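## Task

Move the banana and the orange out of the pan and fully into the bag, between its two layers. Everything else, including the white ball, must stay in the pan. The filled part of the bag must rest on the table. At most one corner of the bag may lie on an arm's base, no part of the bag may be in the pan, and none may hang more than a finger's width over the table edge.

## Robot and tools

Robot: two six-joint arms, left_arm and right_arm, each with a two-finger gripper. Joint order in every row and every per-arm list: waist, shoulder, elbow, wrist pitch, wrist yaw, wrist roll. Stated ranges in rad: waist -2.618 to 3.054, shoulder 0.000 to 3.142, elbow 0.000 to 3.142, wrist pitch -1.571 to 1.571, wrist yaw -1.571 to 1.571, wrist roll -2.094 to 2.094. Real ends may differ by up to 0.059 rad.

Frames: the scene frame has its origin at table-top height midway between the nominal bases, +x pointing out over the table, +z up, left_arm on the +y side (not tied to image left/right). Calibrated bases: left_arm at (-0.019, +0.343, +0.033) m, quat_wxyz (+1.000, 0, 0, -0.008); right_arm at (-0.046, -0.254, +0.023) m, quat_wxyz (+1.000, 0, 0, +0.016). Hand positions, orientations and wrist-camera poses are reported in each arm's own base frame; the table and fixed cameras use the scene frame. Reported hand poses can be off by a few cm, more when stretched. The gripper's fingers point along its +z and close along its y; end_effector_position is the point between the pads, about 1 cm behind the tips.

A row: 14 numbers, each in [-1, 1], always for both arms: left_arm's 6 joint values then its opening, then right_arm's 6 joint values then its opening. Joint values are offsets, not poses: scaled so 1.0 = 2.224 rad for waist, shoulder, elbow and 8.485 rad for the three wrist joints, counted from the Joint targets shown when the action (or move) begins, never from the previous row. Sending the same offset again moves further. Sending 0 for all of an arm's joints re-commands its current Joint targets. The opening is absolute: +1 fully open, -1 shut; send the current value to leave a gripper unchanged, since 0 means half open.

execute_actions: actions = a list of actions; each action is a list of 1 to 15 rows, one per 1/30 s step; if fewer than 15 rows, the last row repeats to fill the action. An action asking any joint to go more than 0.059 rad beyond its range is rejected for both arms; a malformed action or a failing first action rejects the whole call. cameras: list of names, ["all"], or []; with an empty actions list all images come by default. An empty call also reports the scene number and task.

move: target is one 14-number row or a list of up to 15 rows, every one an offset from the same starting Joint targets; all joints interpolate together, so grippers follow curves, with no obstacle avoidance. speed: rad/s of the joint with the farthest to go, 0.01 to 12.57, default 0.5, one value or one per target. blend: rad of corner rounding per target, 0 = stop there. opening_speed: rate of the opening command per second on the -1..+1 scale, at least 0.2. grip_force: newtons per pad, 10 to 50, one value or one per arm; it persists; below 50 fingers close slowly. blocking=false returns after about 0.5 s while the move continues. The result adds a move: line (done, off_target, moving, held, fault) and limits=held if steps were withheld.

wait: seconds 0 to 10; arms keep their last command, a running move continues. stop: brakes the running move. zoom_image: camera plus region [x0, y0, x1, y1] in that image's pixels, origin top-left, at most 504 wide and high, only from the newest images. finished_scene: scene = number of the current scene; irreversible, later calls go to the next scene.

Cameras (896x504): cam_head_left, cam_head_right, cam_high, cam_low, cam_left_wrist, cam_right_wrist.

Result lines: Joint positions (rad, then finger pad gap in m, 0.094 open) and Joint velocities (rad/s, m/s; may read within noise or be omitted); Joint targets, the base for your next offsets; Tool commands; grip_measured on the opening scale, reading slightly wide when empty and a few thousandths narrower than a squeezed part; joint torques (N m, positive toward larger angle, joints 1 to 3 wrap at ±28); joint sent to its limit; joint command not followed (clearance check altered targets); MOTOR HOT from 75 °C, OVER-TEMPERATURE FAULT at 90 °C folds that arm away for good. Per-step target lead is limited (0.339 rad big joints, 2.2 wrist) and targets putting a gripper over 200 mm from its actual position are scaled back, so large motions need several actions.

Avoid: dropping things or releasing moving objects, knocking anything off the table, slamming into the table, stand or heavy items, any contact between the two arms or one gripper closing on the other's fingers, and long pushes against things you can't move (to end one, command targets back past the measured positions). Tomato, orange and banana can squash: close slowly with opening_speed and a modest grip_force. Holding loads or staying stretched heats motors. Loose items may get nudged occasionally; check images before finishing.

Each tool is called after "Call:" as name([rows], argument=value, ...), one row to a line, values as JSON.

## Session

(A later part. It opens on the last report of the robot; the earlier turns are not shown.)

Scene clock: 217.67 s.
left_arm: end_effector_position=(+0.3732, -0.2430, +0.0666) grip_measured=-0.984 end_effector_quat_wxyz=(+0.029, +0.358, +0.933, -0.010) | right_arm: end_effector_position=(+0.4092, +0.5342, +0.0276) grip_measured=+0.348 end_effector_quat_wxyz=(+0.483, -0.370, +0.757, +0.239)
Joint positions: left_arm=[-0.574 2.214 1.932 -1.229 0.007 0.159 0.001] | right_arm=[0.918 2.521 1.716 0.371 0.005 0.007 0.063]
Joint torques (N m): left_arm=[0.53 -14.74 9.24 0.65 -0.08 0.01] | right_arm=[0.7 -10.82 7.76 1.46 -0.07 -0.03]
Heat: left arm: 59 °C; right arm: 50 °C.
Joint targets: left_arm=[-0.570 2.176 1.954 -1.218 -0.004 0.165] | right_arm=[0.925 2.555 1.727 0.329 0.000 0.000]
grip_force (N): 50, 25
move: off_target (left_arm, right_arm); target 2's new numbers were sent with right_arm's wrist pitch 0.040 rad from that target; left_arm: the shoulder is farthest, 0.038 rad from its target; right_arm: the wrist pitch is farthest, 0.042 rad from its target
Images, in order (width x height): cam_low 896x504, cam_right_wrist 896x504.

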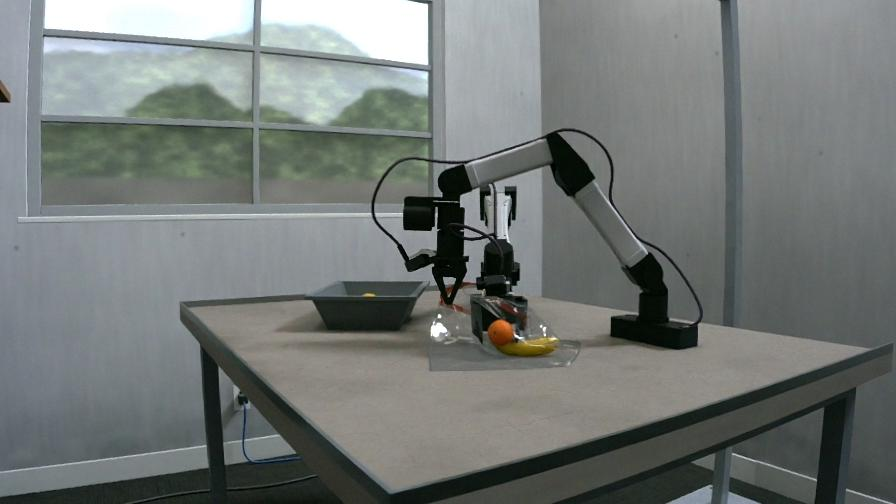

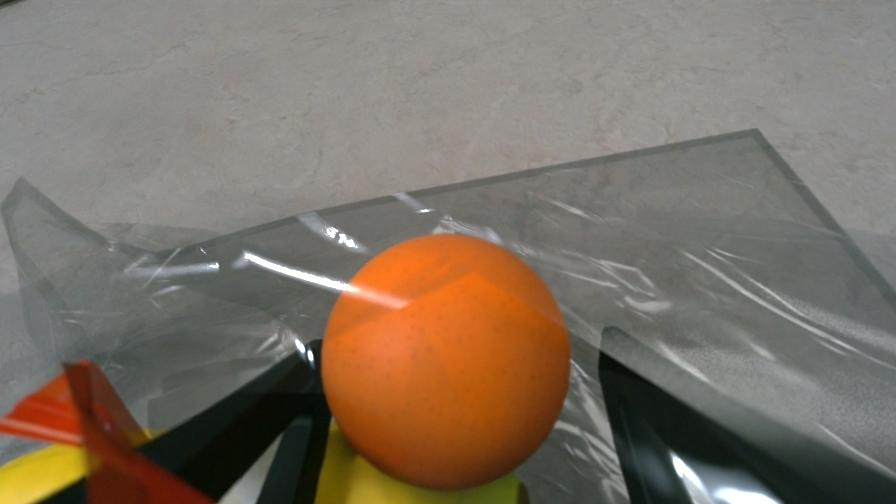

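Call:
move([
  [0,0,0,0,0,0,-1,0,-0.0427,0,0.0024,0,0,0.45],
  [0,0,0,0,0,0,-1,0,-0.2091,-0.277,0.0227,0,0,0.45],
], speed=0.25, opening_speed=0.5, cameras=["cam_low","cam_right_wrist","cam_head_left"])

Call:
zoom_image(camera="cam_low", region=[400, 240, 640, 380])

Call:
zoom_image(camera="cam_head_left", region=[250, 200, 410, 340])

Scene clock: 222.00 s.
left_arm: end_effector_position=(+0.3732, -0.2430, +0.0666) grip_measured=-0.984 end_effector_quat_wxyz=(+0.029, +0.358, +0.933, -0.010) | right_arm: end_effector_position=(+0.3378, +0.4406, +0.0321) grip_measured=+0.449 end_effector_quat_wxyz=(+0.447, -0.380, +0.779, +0.221)
Joint positions: left_arm=[-0.574 2.214 1.932 -1.229 0.007 0.159 0.001] | right_arm=[0.918 2.142 1.115 0.501 0.005 0.007 0.068]
Joint torques (N m): left_arm=[0.57 -14.69 9.21 0.66 -0.08 0.01] | right_arm=[0.7 -15.13 5.56 2.02 -0.08 -0.03]
Heat: left arm: 59 °C; right arm: 53 °C.
Joint targets: left_arm=[-0.570 2.176 1.954 -1.218 -0.004 0.165] | right_arm=[0.925 2.091 1.111 0.522 0.000 0.000]
grip_force (N): 50, 25
move: off_target (left_arm, right_arm); left_arm: the shoulder is farthest, 0.038 rad from its target; right_arm: the shoulder is farthest, 0.052 rad from its target
Images, in order (width x height): cam_head_left 896x504, cam_low 896x504, cam_right_wrist 896x504.

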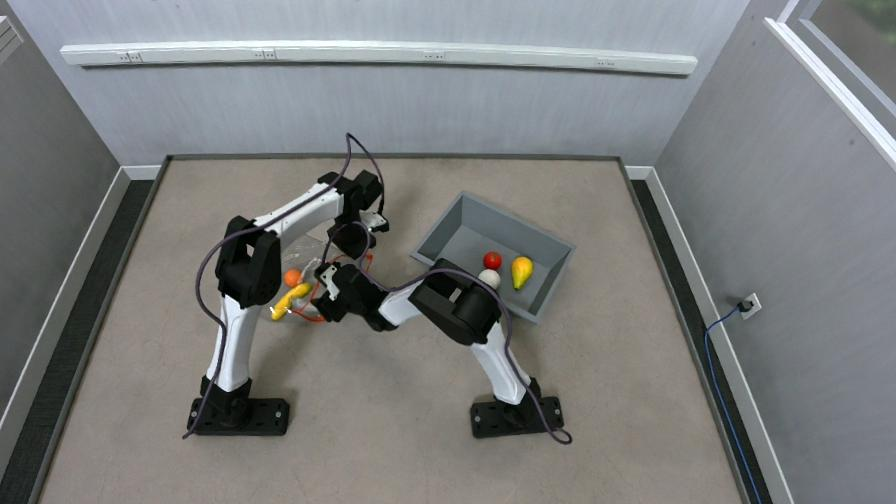

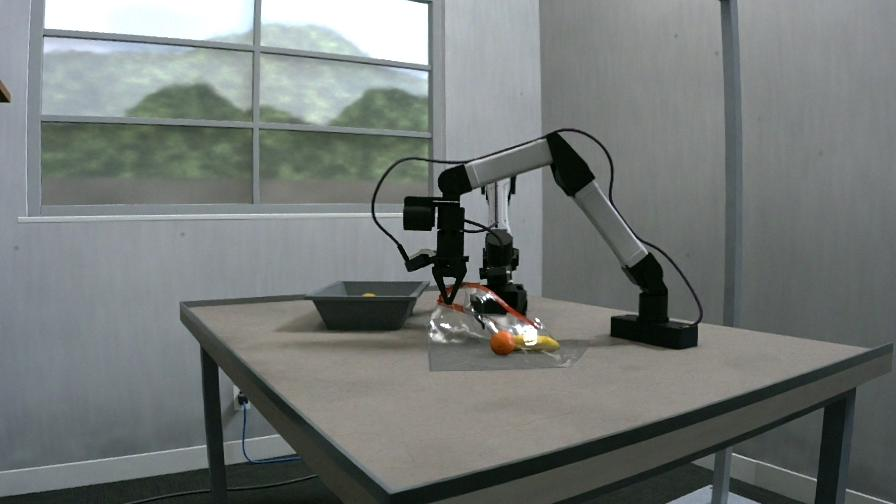

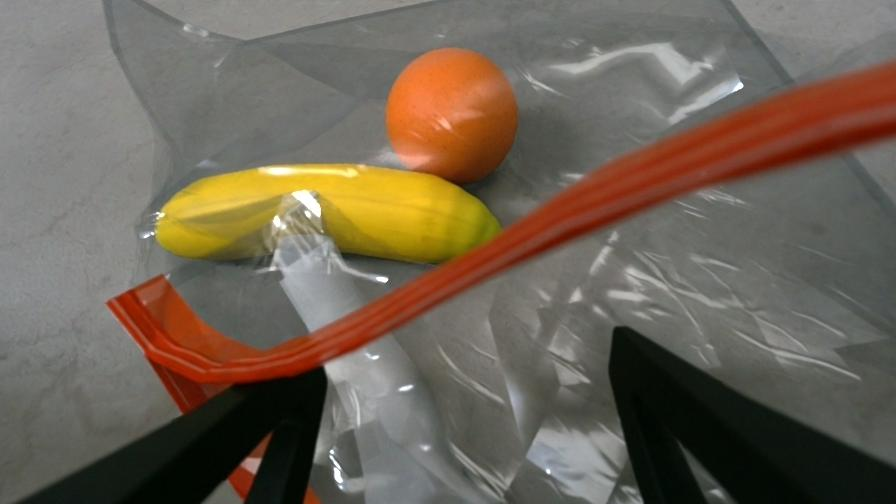

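Scaled by 2.100 from the camera's 896x504 image, which has a finer 1280x720 frame.

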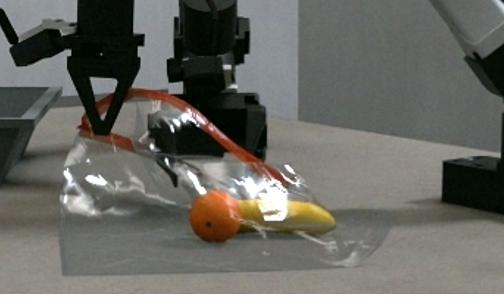

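Scaled by 3.150 from the camera's 896x504 image, which has a finer 1280x720 frame.

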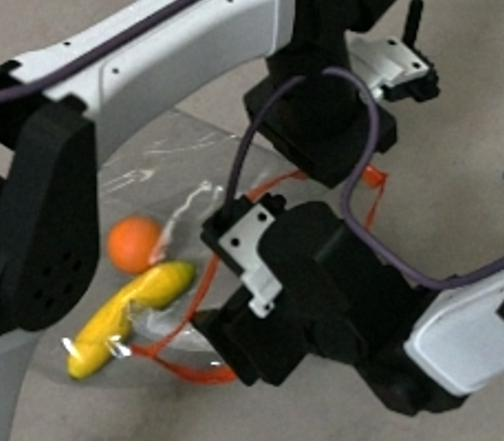

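Call:
move(target=[0,0,0,0,0,0,-1,0,-0.1529,-0.1941,0.01,0,0,0.45], speed=0.3, cameras=["cam_low","cam_right_wrist","cam_head_left"])

Call:
zoom_image(camera="cam_head_left", region=[250, 200, 410, 340])

Scene clock: 224.40 s.
left_arm: end_effector_position=(+0.3732, -0.2430, +0.0666) grip_measured=-0.984 end_effector_quat_wxyz=(+0.029, +0.358, +0.933, -0.010) | right_arm: end_effector_position=(+0.2773, +0.3615, +0.0561) grip_measured=+0.449 end_effector_quat_wxyz=(+0.450, -0.379, +0.777, +0.222)
Joint positions: left_arm=[-0.574 2.214 1.932 -1.229 0.007 0.159 0.001] | right_arm=[0.918 1.787 0.682 0.585 0.005 0.007 0.068]
Joint torques (N m): left_arm=[0.58 -14.71 9.24 0.66 -0.08 0.01] | right_arm=[0.7 -10.66 5.33 2.08 -0.08 -0.04]
Heat: left arm: 59 °C; right arm: 53 °C.
Joint targets: left_arm=[-0.570 2.176 1.954 -1.218 -0.004 0.165] | right_arm=[0.925 1.750 0.679 0.607 0.000 0.000]
grip_force (N): 50, 25
move: off_target (left_arm, right_arm); left_arm: the shoulder is farthest, 0.038 rad from its target; right_arm: the shoulder is farthest, 0.036 rad from its target
Images, in order (width x height): cam_head_left 896x504, cam_low 896x504, cam_right_wrist 896x504.

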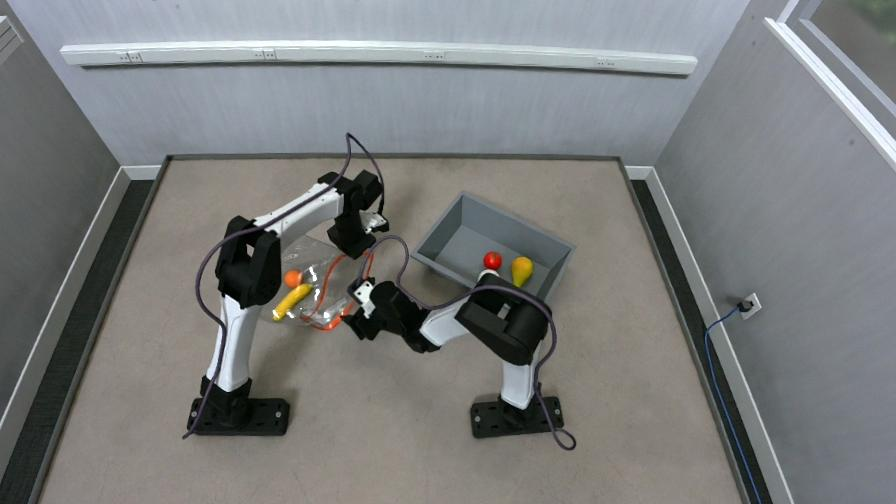

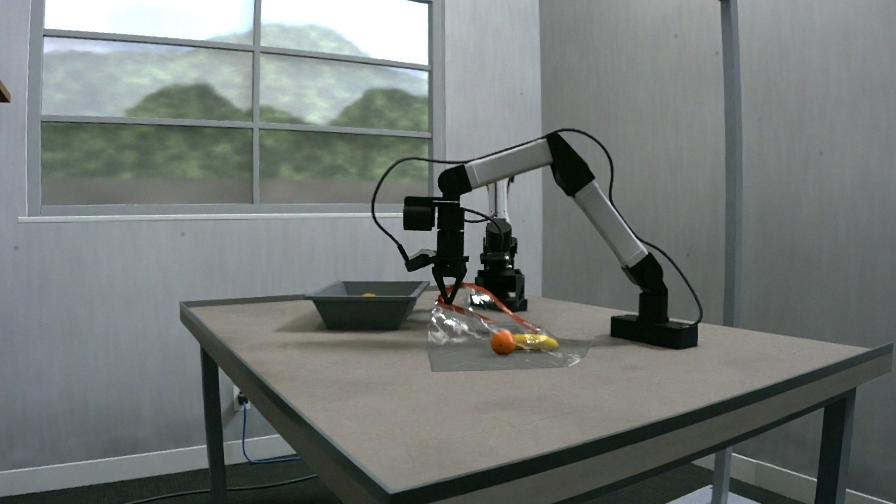

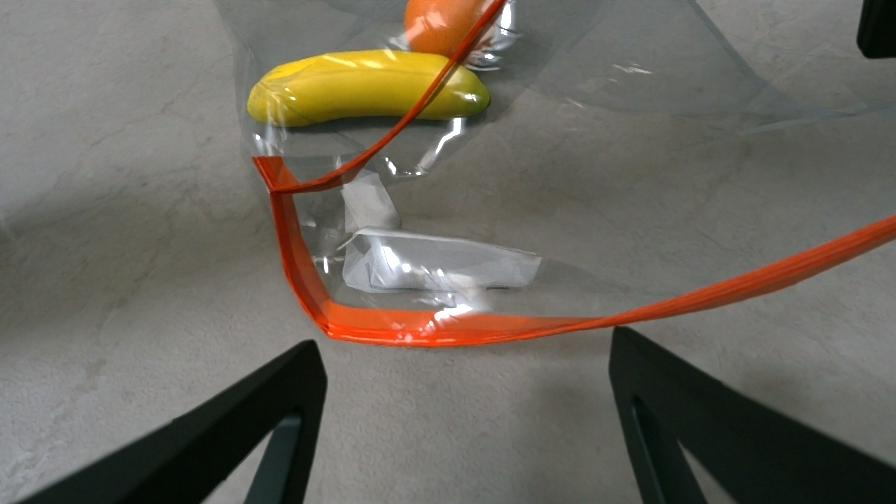

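Scaled by 3.150 from the camera's 896x504 image, which has a finer 1280x720 frame.

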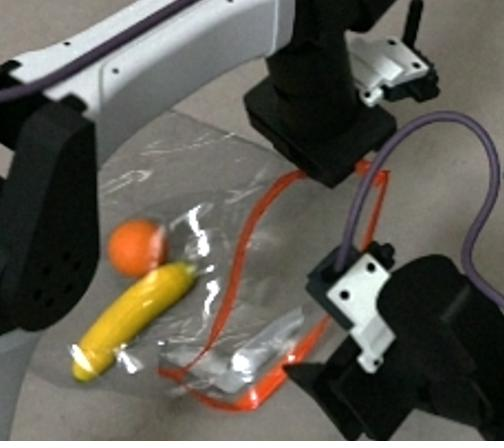

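Call:
move([
  [0,0,0,0,0,0,-1,0,-0.3453,-0.1286,-0.0491,0,0,0.45],
  [0,0,0,0,0,0,-1,-0.2361,-0.21,0.2504,-0.2192,0,0,0.0],
  [-0.0256,0.0445,-0.1025,0.0336,0,0,-1,-0.2361,-0.21,0.2504,-0.2192,0,0,0.0],
], blend=[0.1,0.02,0], speed=[0.6,0.9,0.2], cameras=["cam_low","cam_head_left","cam_left_wrist"])

Call:
zoom_image(camera="cam_head_left", region=[250, 200, 410, 340])

Call:
zoom_image(camera="cam_low", region=[400, 240, 640, 380])

Scene clock: 232.60 s.
left_arm: end_effector_position=(+0.3698, -0.2658, +0.0009) grip_measured=-0.984 end_effector_quat_wxyz=(+0.050, +0.380, +0.924, -0.015) | right_arm: end_effector_position=(+0.2334, +0.0999, +0.1699) grip_measured=+0.001 end_effector_quat_wxyz=(+0.125, -0.197, +0.972, +0.024)
Joint positions: left_arm=[-0.62 2.257 1.735 -0.944 0.007 0.159 0.001] | right_arm=[0.407 1.275 1.21 -1.251 0.004 0.007 0.047]
Joint torques (N m): left_arm=[-0.29 -10.51 6.09 0.76 -0.08 0.01] | right_arm=[-0.65 -2.99 9.01 0.76 -0.07 -0.03]
Heat: left arm: 59 °C; right arm: 50 °C.
Joint targets: left_arm=[-0.627 2.275 1.726 -0.933 -0.004 0.165] | right_arm=[0.400 1.283 1.236 -1.253 0.000 0.000]
grip_force (N): 50, 25
move: done; blend cut to 0 rad at target 2
Images, in order (width x height): cam_head_left 896x504, cam_low 896x504, cam_left_wrist 896x504.

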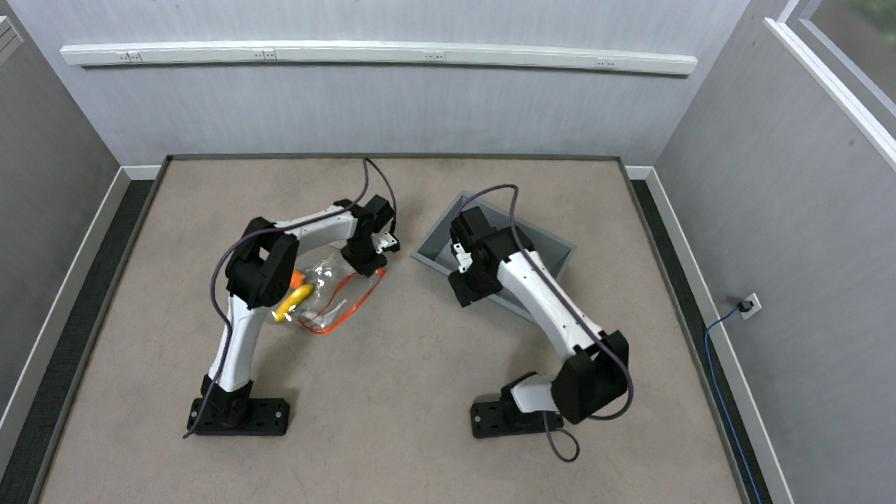

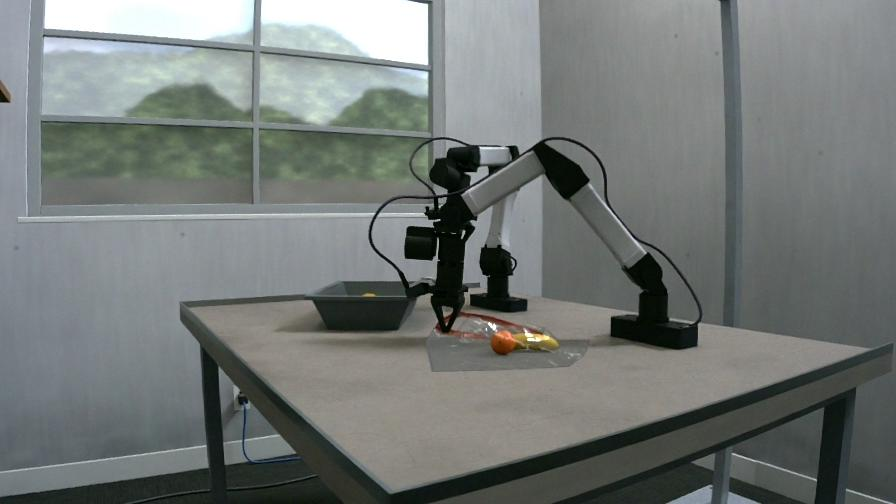

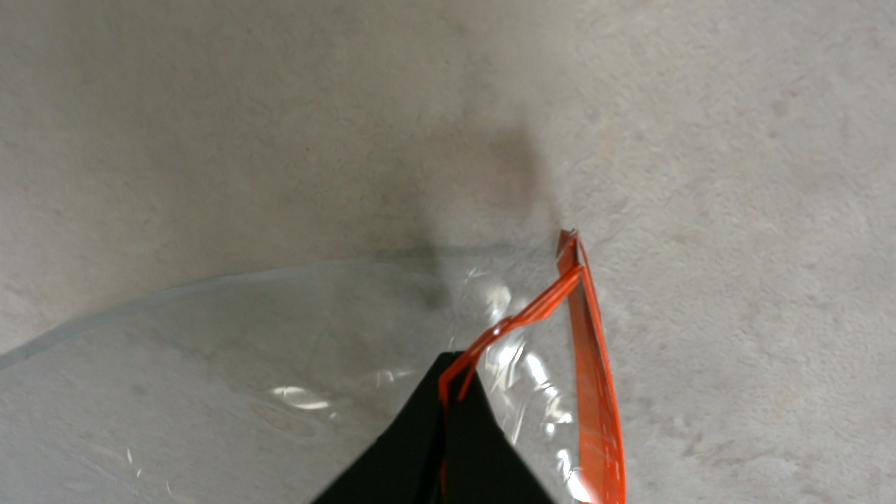

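Scaled by 3.150 from the camera's 896x504 image, which has a finer 1280x720 frame.

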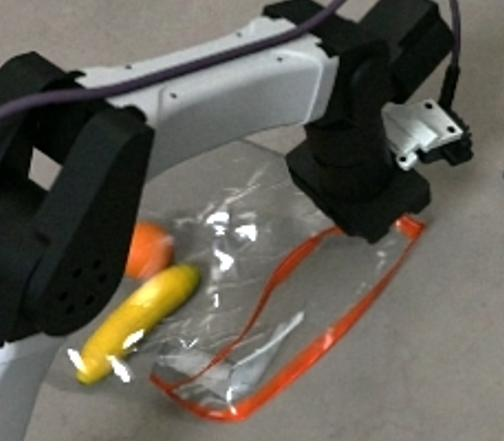

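Scaled by 2.100 from the camera's 896x504 image, which has a finer 1280x720 frame.

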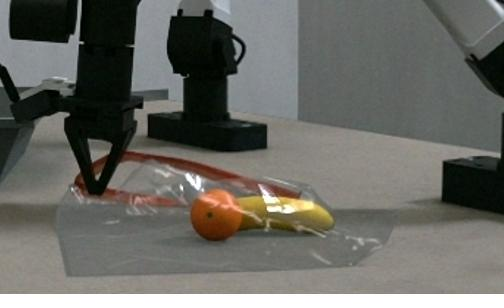

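Call:
move([
  [0,0.014,0,0,0,0,-1,0,0,0,0,0,0,0],
  [0,0.014,0,0,0,0,-0.4,0,0,0,0,0,0,0],
], speed=0.15, opening_speed=0.4, cameras=["cam_left_wrist"])

Scene clock: 235.27 s.
left_arm: end_effector_position=(+0.3687, -0.2650, -0.0094) grip_measured=-0.402 end_effector_quat_wxyz=(+0.041, +0.380, +0.924, -0.013) | right_arm: end_effector_position=(+0.2334, +0.0999, +0.1699) grip_measured=+0.001 end_effector_quat_wxyz=(+0.125, -0.197, +0.972, +0.024)
Joint positions: left_arm=[-0.62 2.281 1.735 -0.938 0.007 0.159 0.028] | right_arm=[0.407 1.275 1.21 -1.251 0.004 0.007 0.047]
Joint torques (N m): left_arm=[-0.27 -10 6.01 0.64 -0.08 0.01] | right_arm=[-0.62 -3.02 9.02 0.76 -0.06 -0.03]
Heat: left arm: 59 °C; right arm: 49 °C.
Joint targets: left_arm=[-0.627 2.306 1.726 -0.933 -0.004 0.165] | right_arm=[0.400 1.283 1.236 -1.253 0.000 0.000]
grip_force (N): 50, 25
move: done
Images, in order (width x height): cam_left_wrist 896x504.

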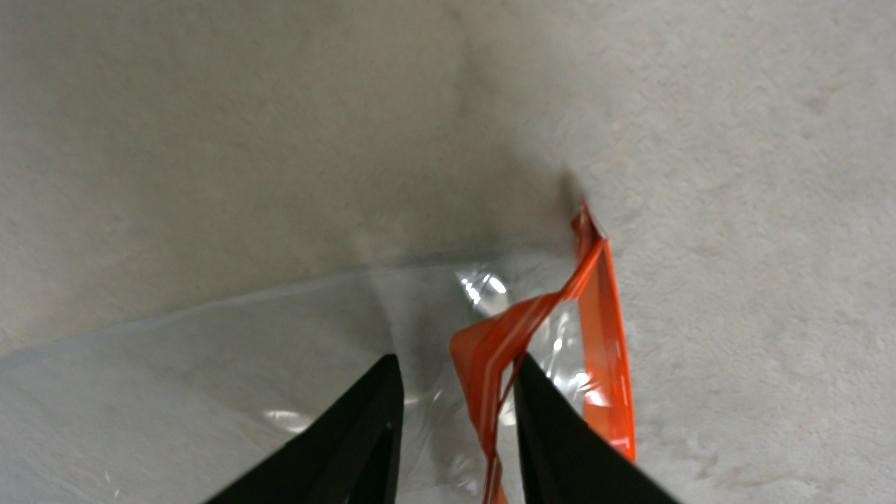

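Call:
move([
  [0,-0.045,0.161,-0.049,0,0,-0.4,0,0,0,0,0,0,0],
  [0,-0.46,-0.2203,-0.0377,0,0,-0.4,0,0,0,0,0,0,0],
  [0.4168,-0.46,-0.2203,-0.0377,0,0,-0.4,0,0,0,0,0,0,0],
], speed=[0.25,0.8,0.8], blend=[0.03,0.1,0], cameras=["cam_head_left","cam_low","cam_high"])

Call:
zoom_image(camera="cam_head_left", region=[250, 200, 450, 360])

Call:
zoom_image(camera="cam_low", region=[400, 260, 620, 390])

Scene clock: 240.43 s.
left_arm: end_effector_position=(+0.2489, +0.0748, +0.1765) grip_measured=-0.402 end_effector_quat_wxyz=(+0.129, -0.067, +0.989, +0.027) | right_arm: end_effector_position=(+0.2334, +0.0999, +0.1699) grip_measured=+0.001 end_effector_quat_wxyz=(+0.125, -0.197, +0.972, +0.024)
Joint positions: left_arm=[0.295 1.293 1.247 -1.26 0.005 0.159 0.028] | right_arm=[0.407 1.275 1.21 -1.251 0.004 0.007 0.047]
Joint torques (N m): left_arm=[0.57 -4.79 6.32 1.1 -0.06 0.01] | right_arm=[-0.64 -3.02 9.01 0.76 -0.06 -0.03]
Heat: left arm: 57 °C; right arm: 47 °C.
Joint targets: left_arm=[0.300 1.283 1.236 -1.253 -0.004 0.165] | right_arm=[0.400 1.283 1.236 -1.253 0.000 0.000]
grip_force (N): 50, 25
move: done
Images, in order (width x height): cam_head_left 896x504, cam_high 896x504, cam_low 896x504.

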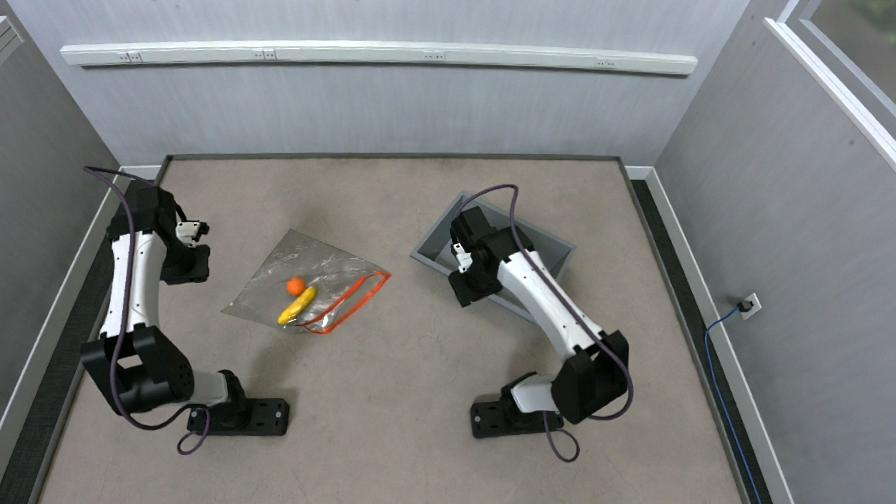

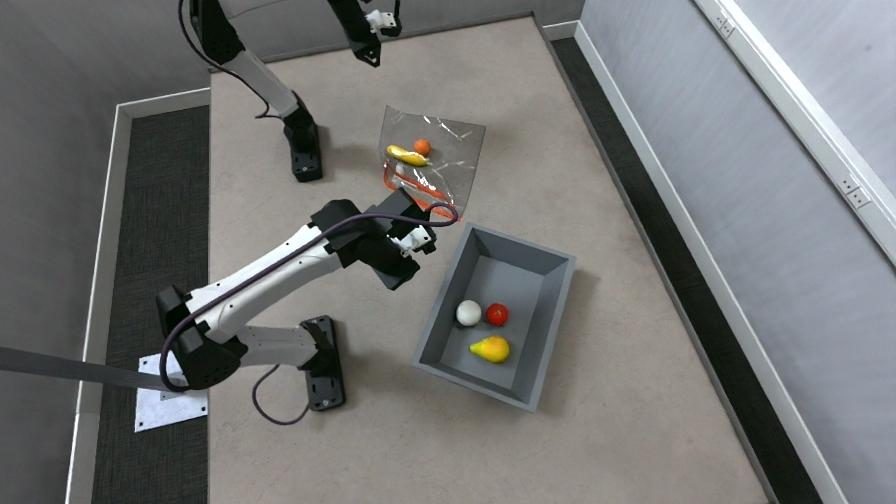

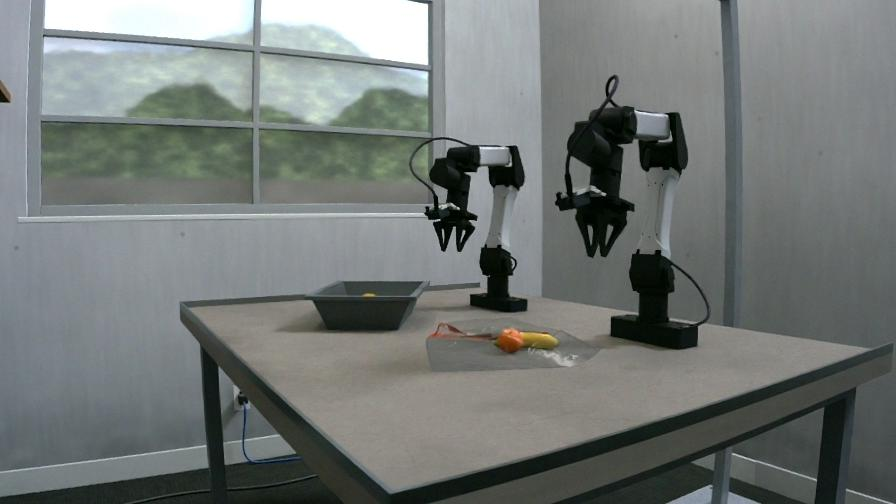

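Scaled by 2.520 from the camera's 896x504 image, which has a finer 1280x720 frame.

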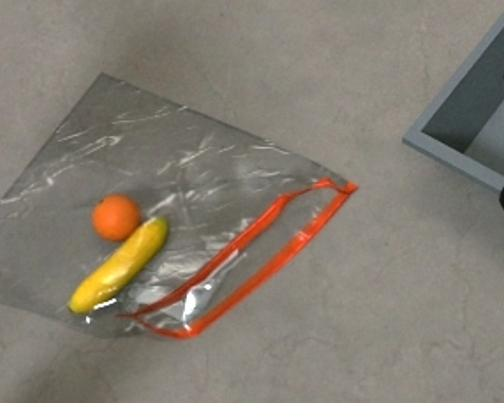

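Scaled by 2.291 from the camera's 896x504 image, which has a finer 1280x720 frame.

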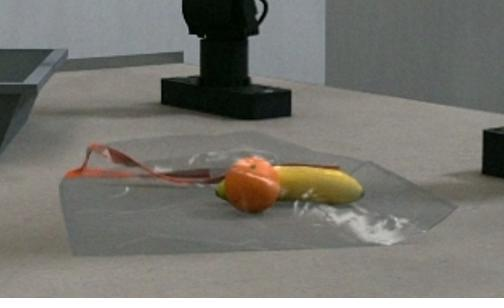

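Call:
finished_scene(scene=2)

The scene is finished: the task was done.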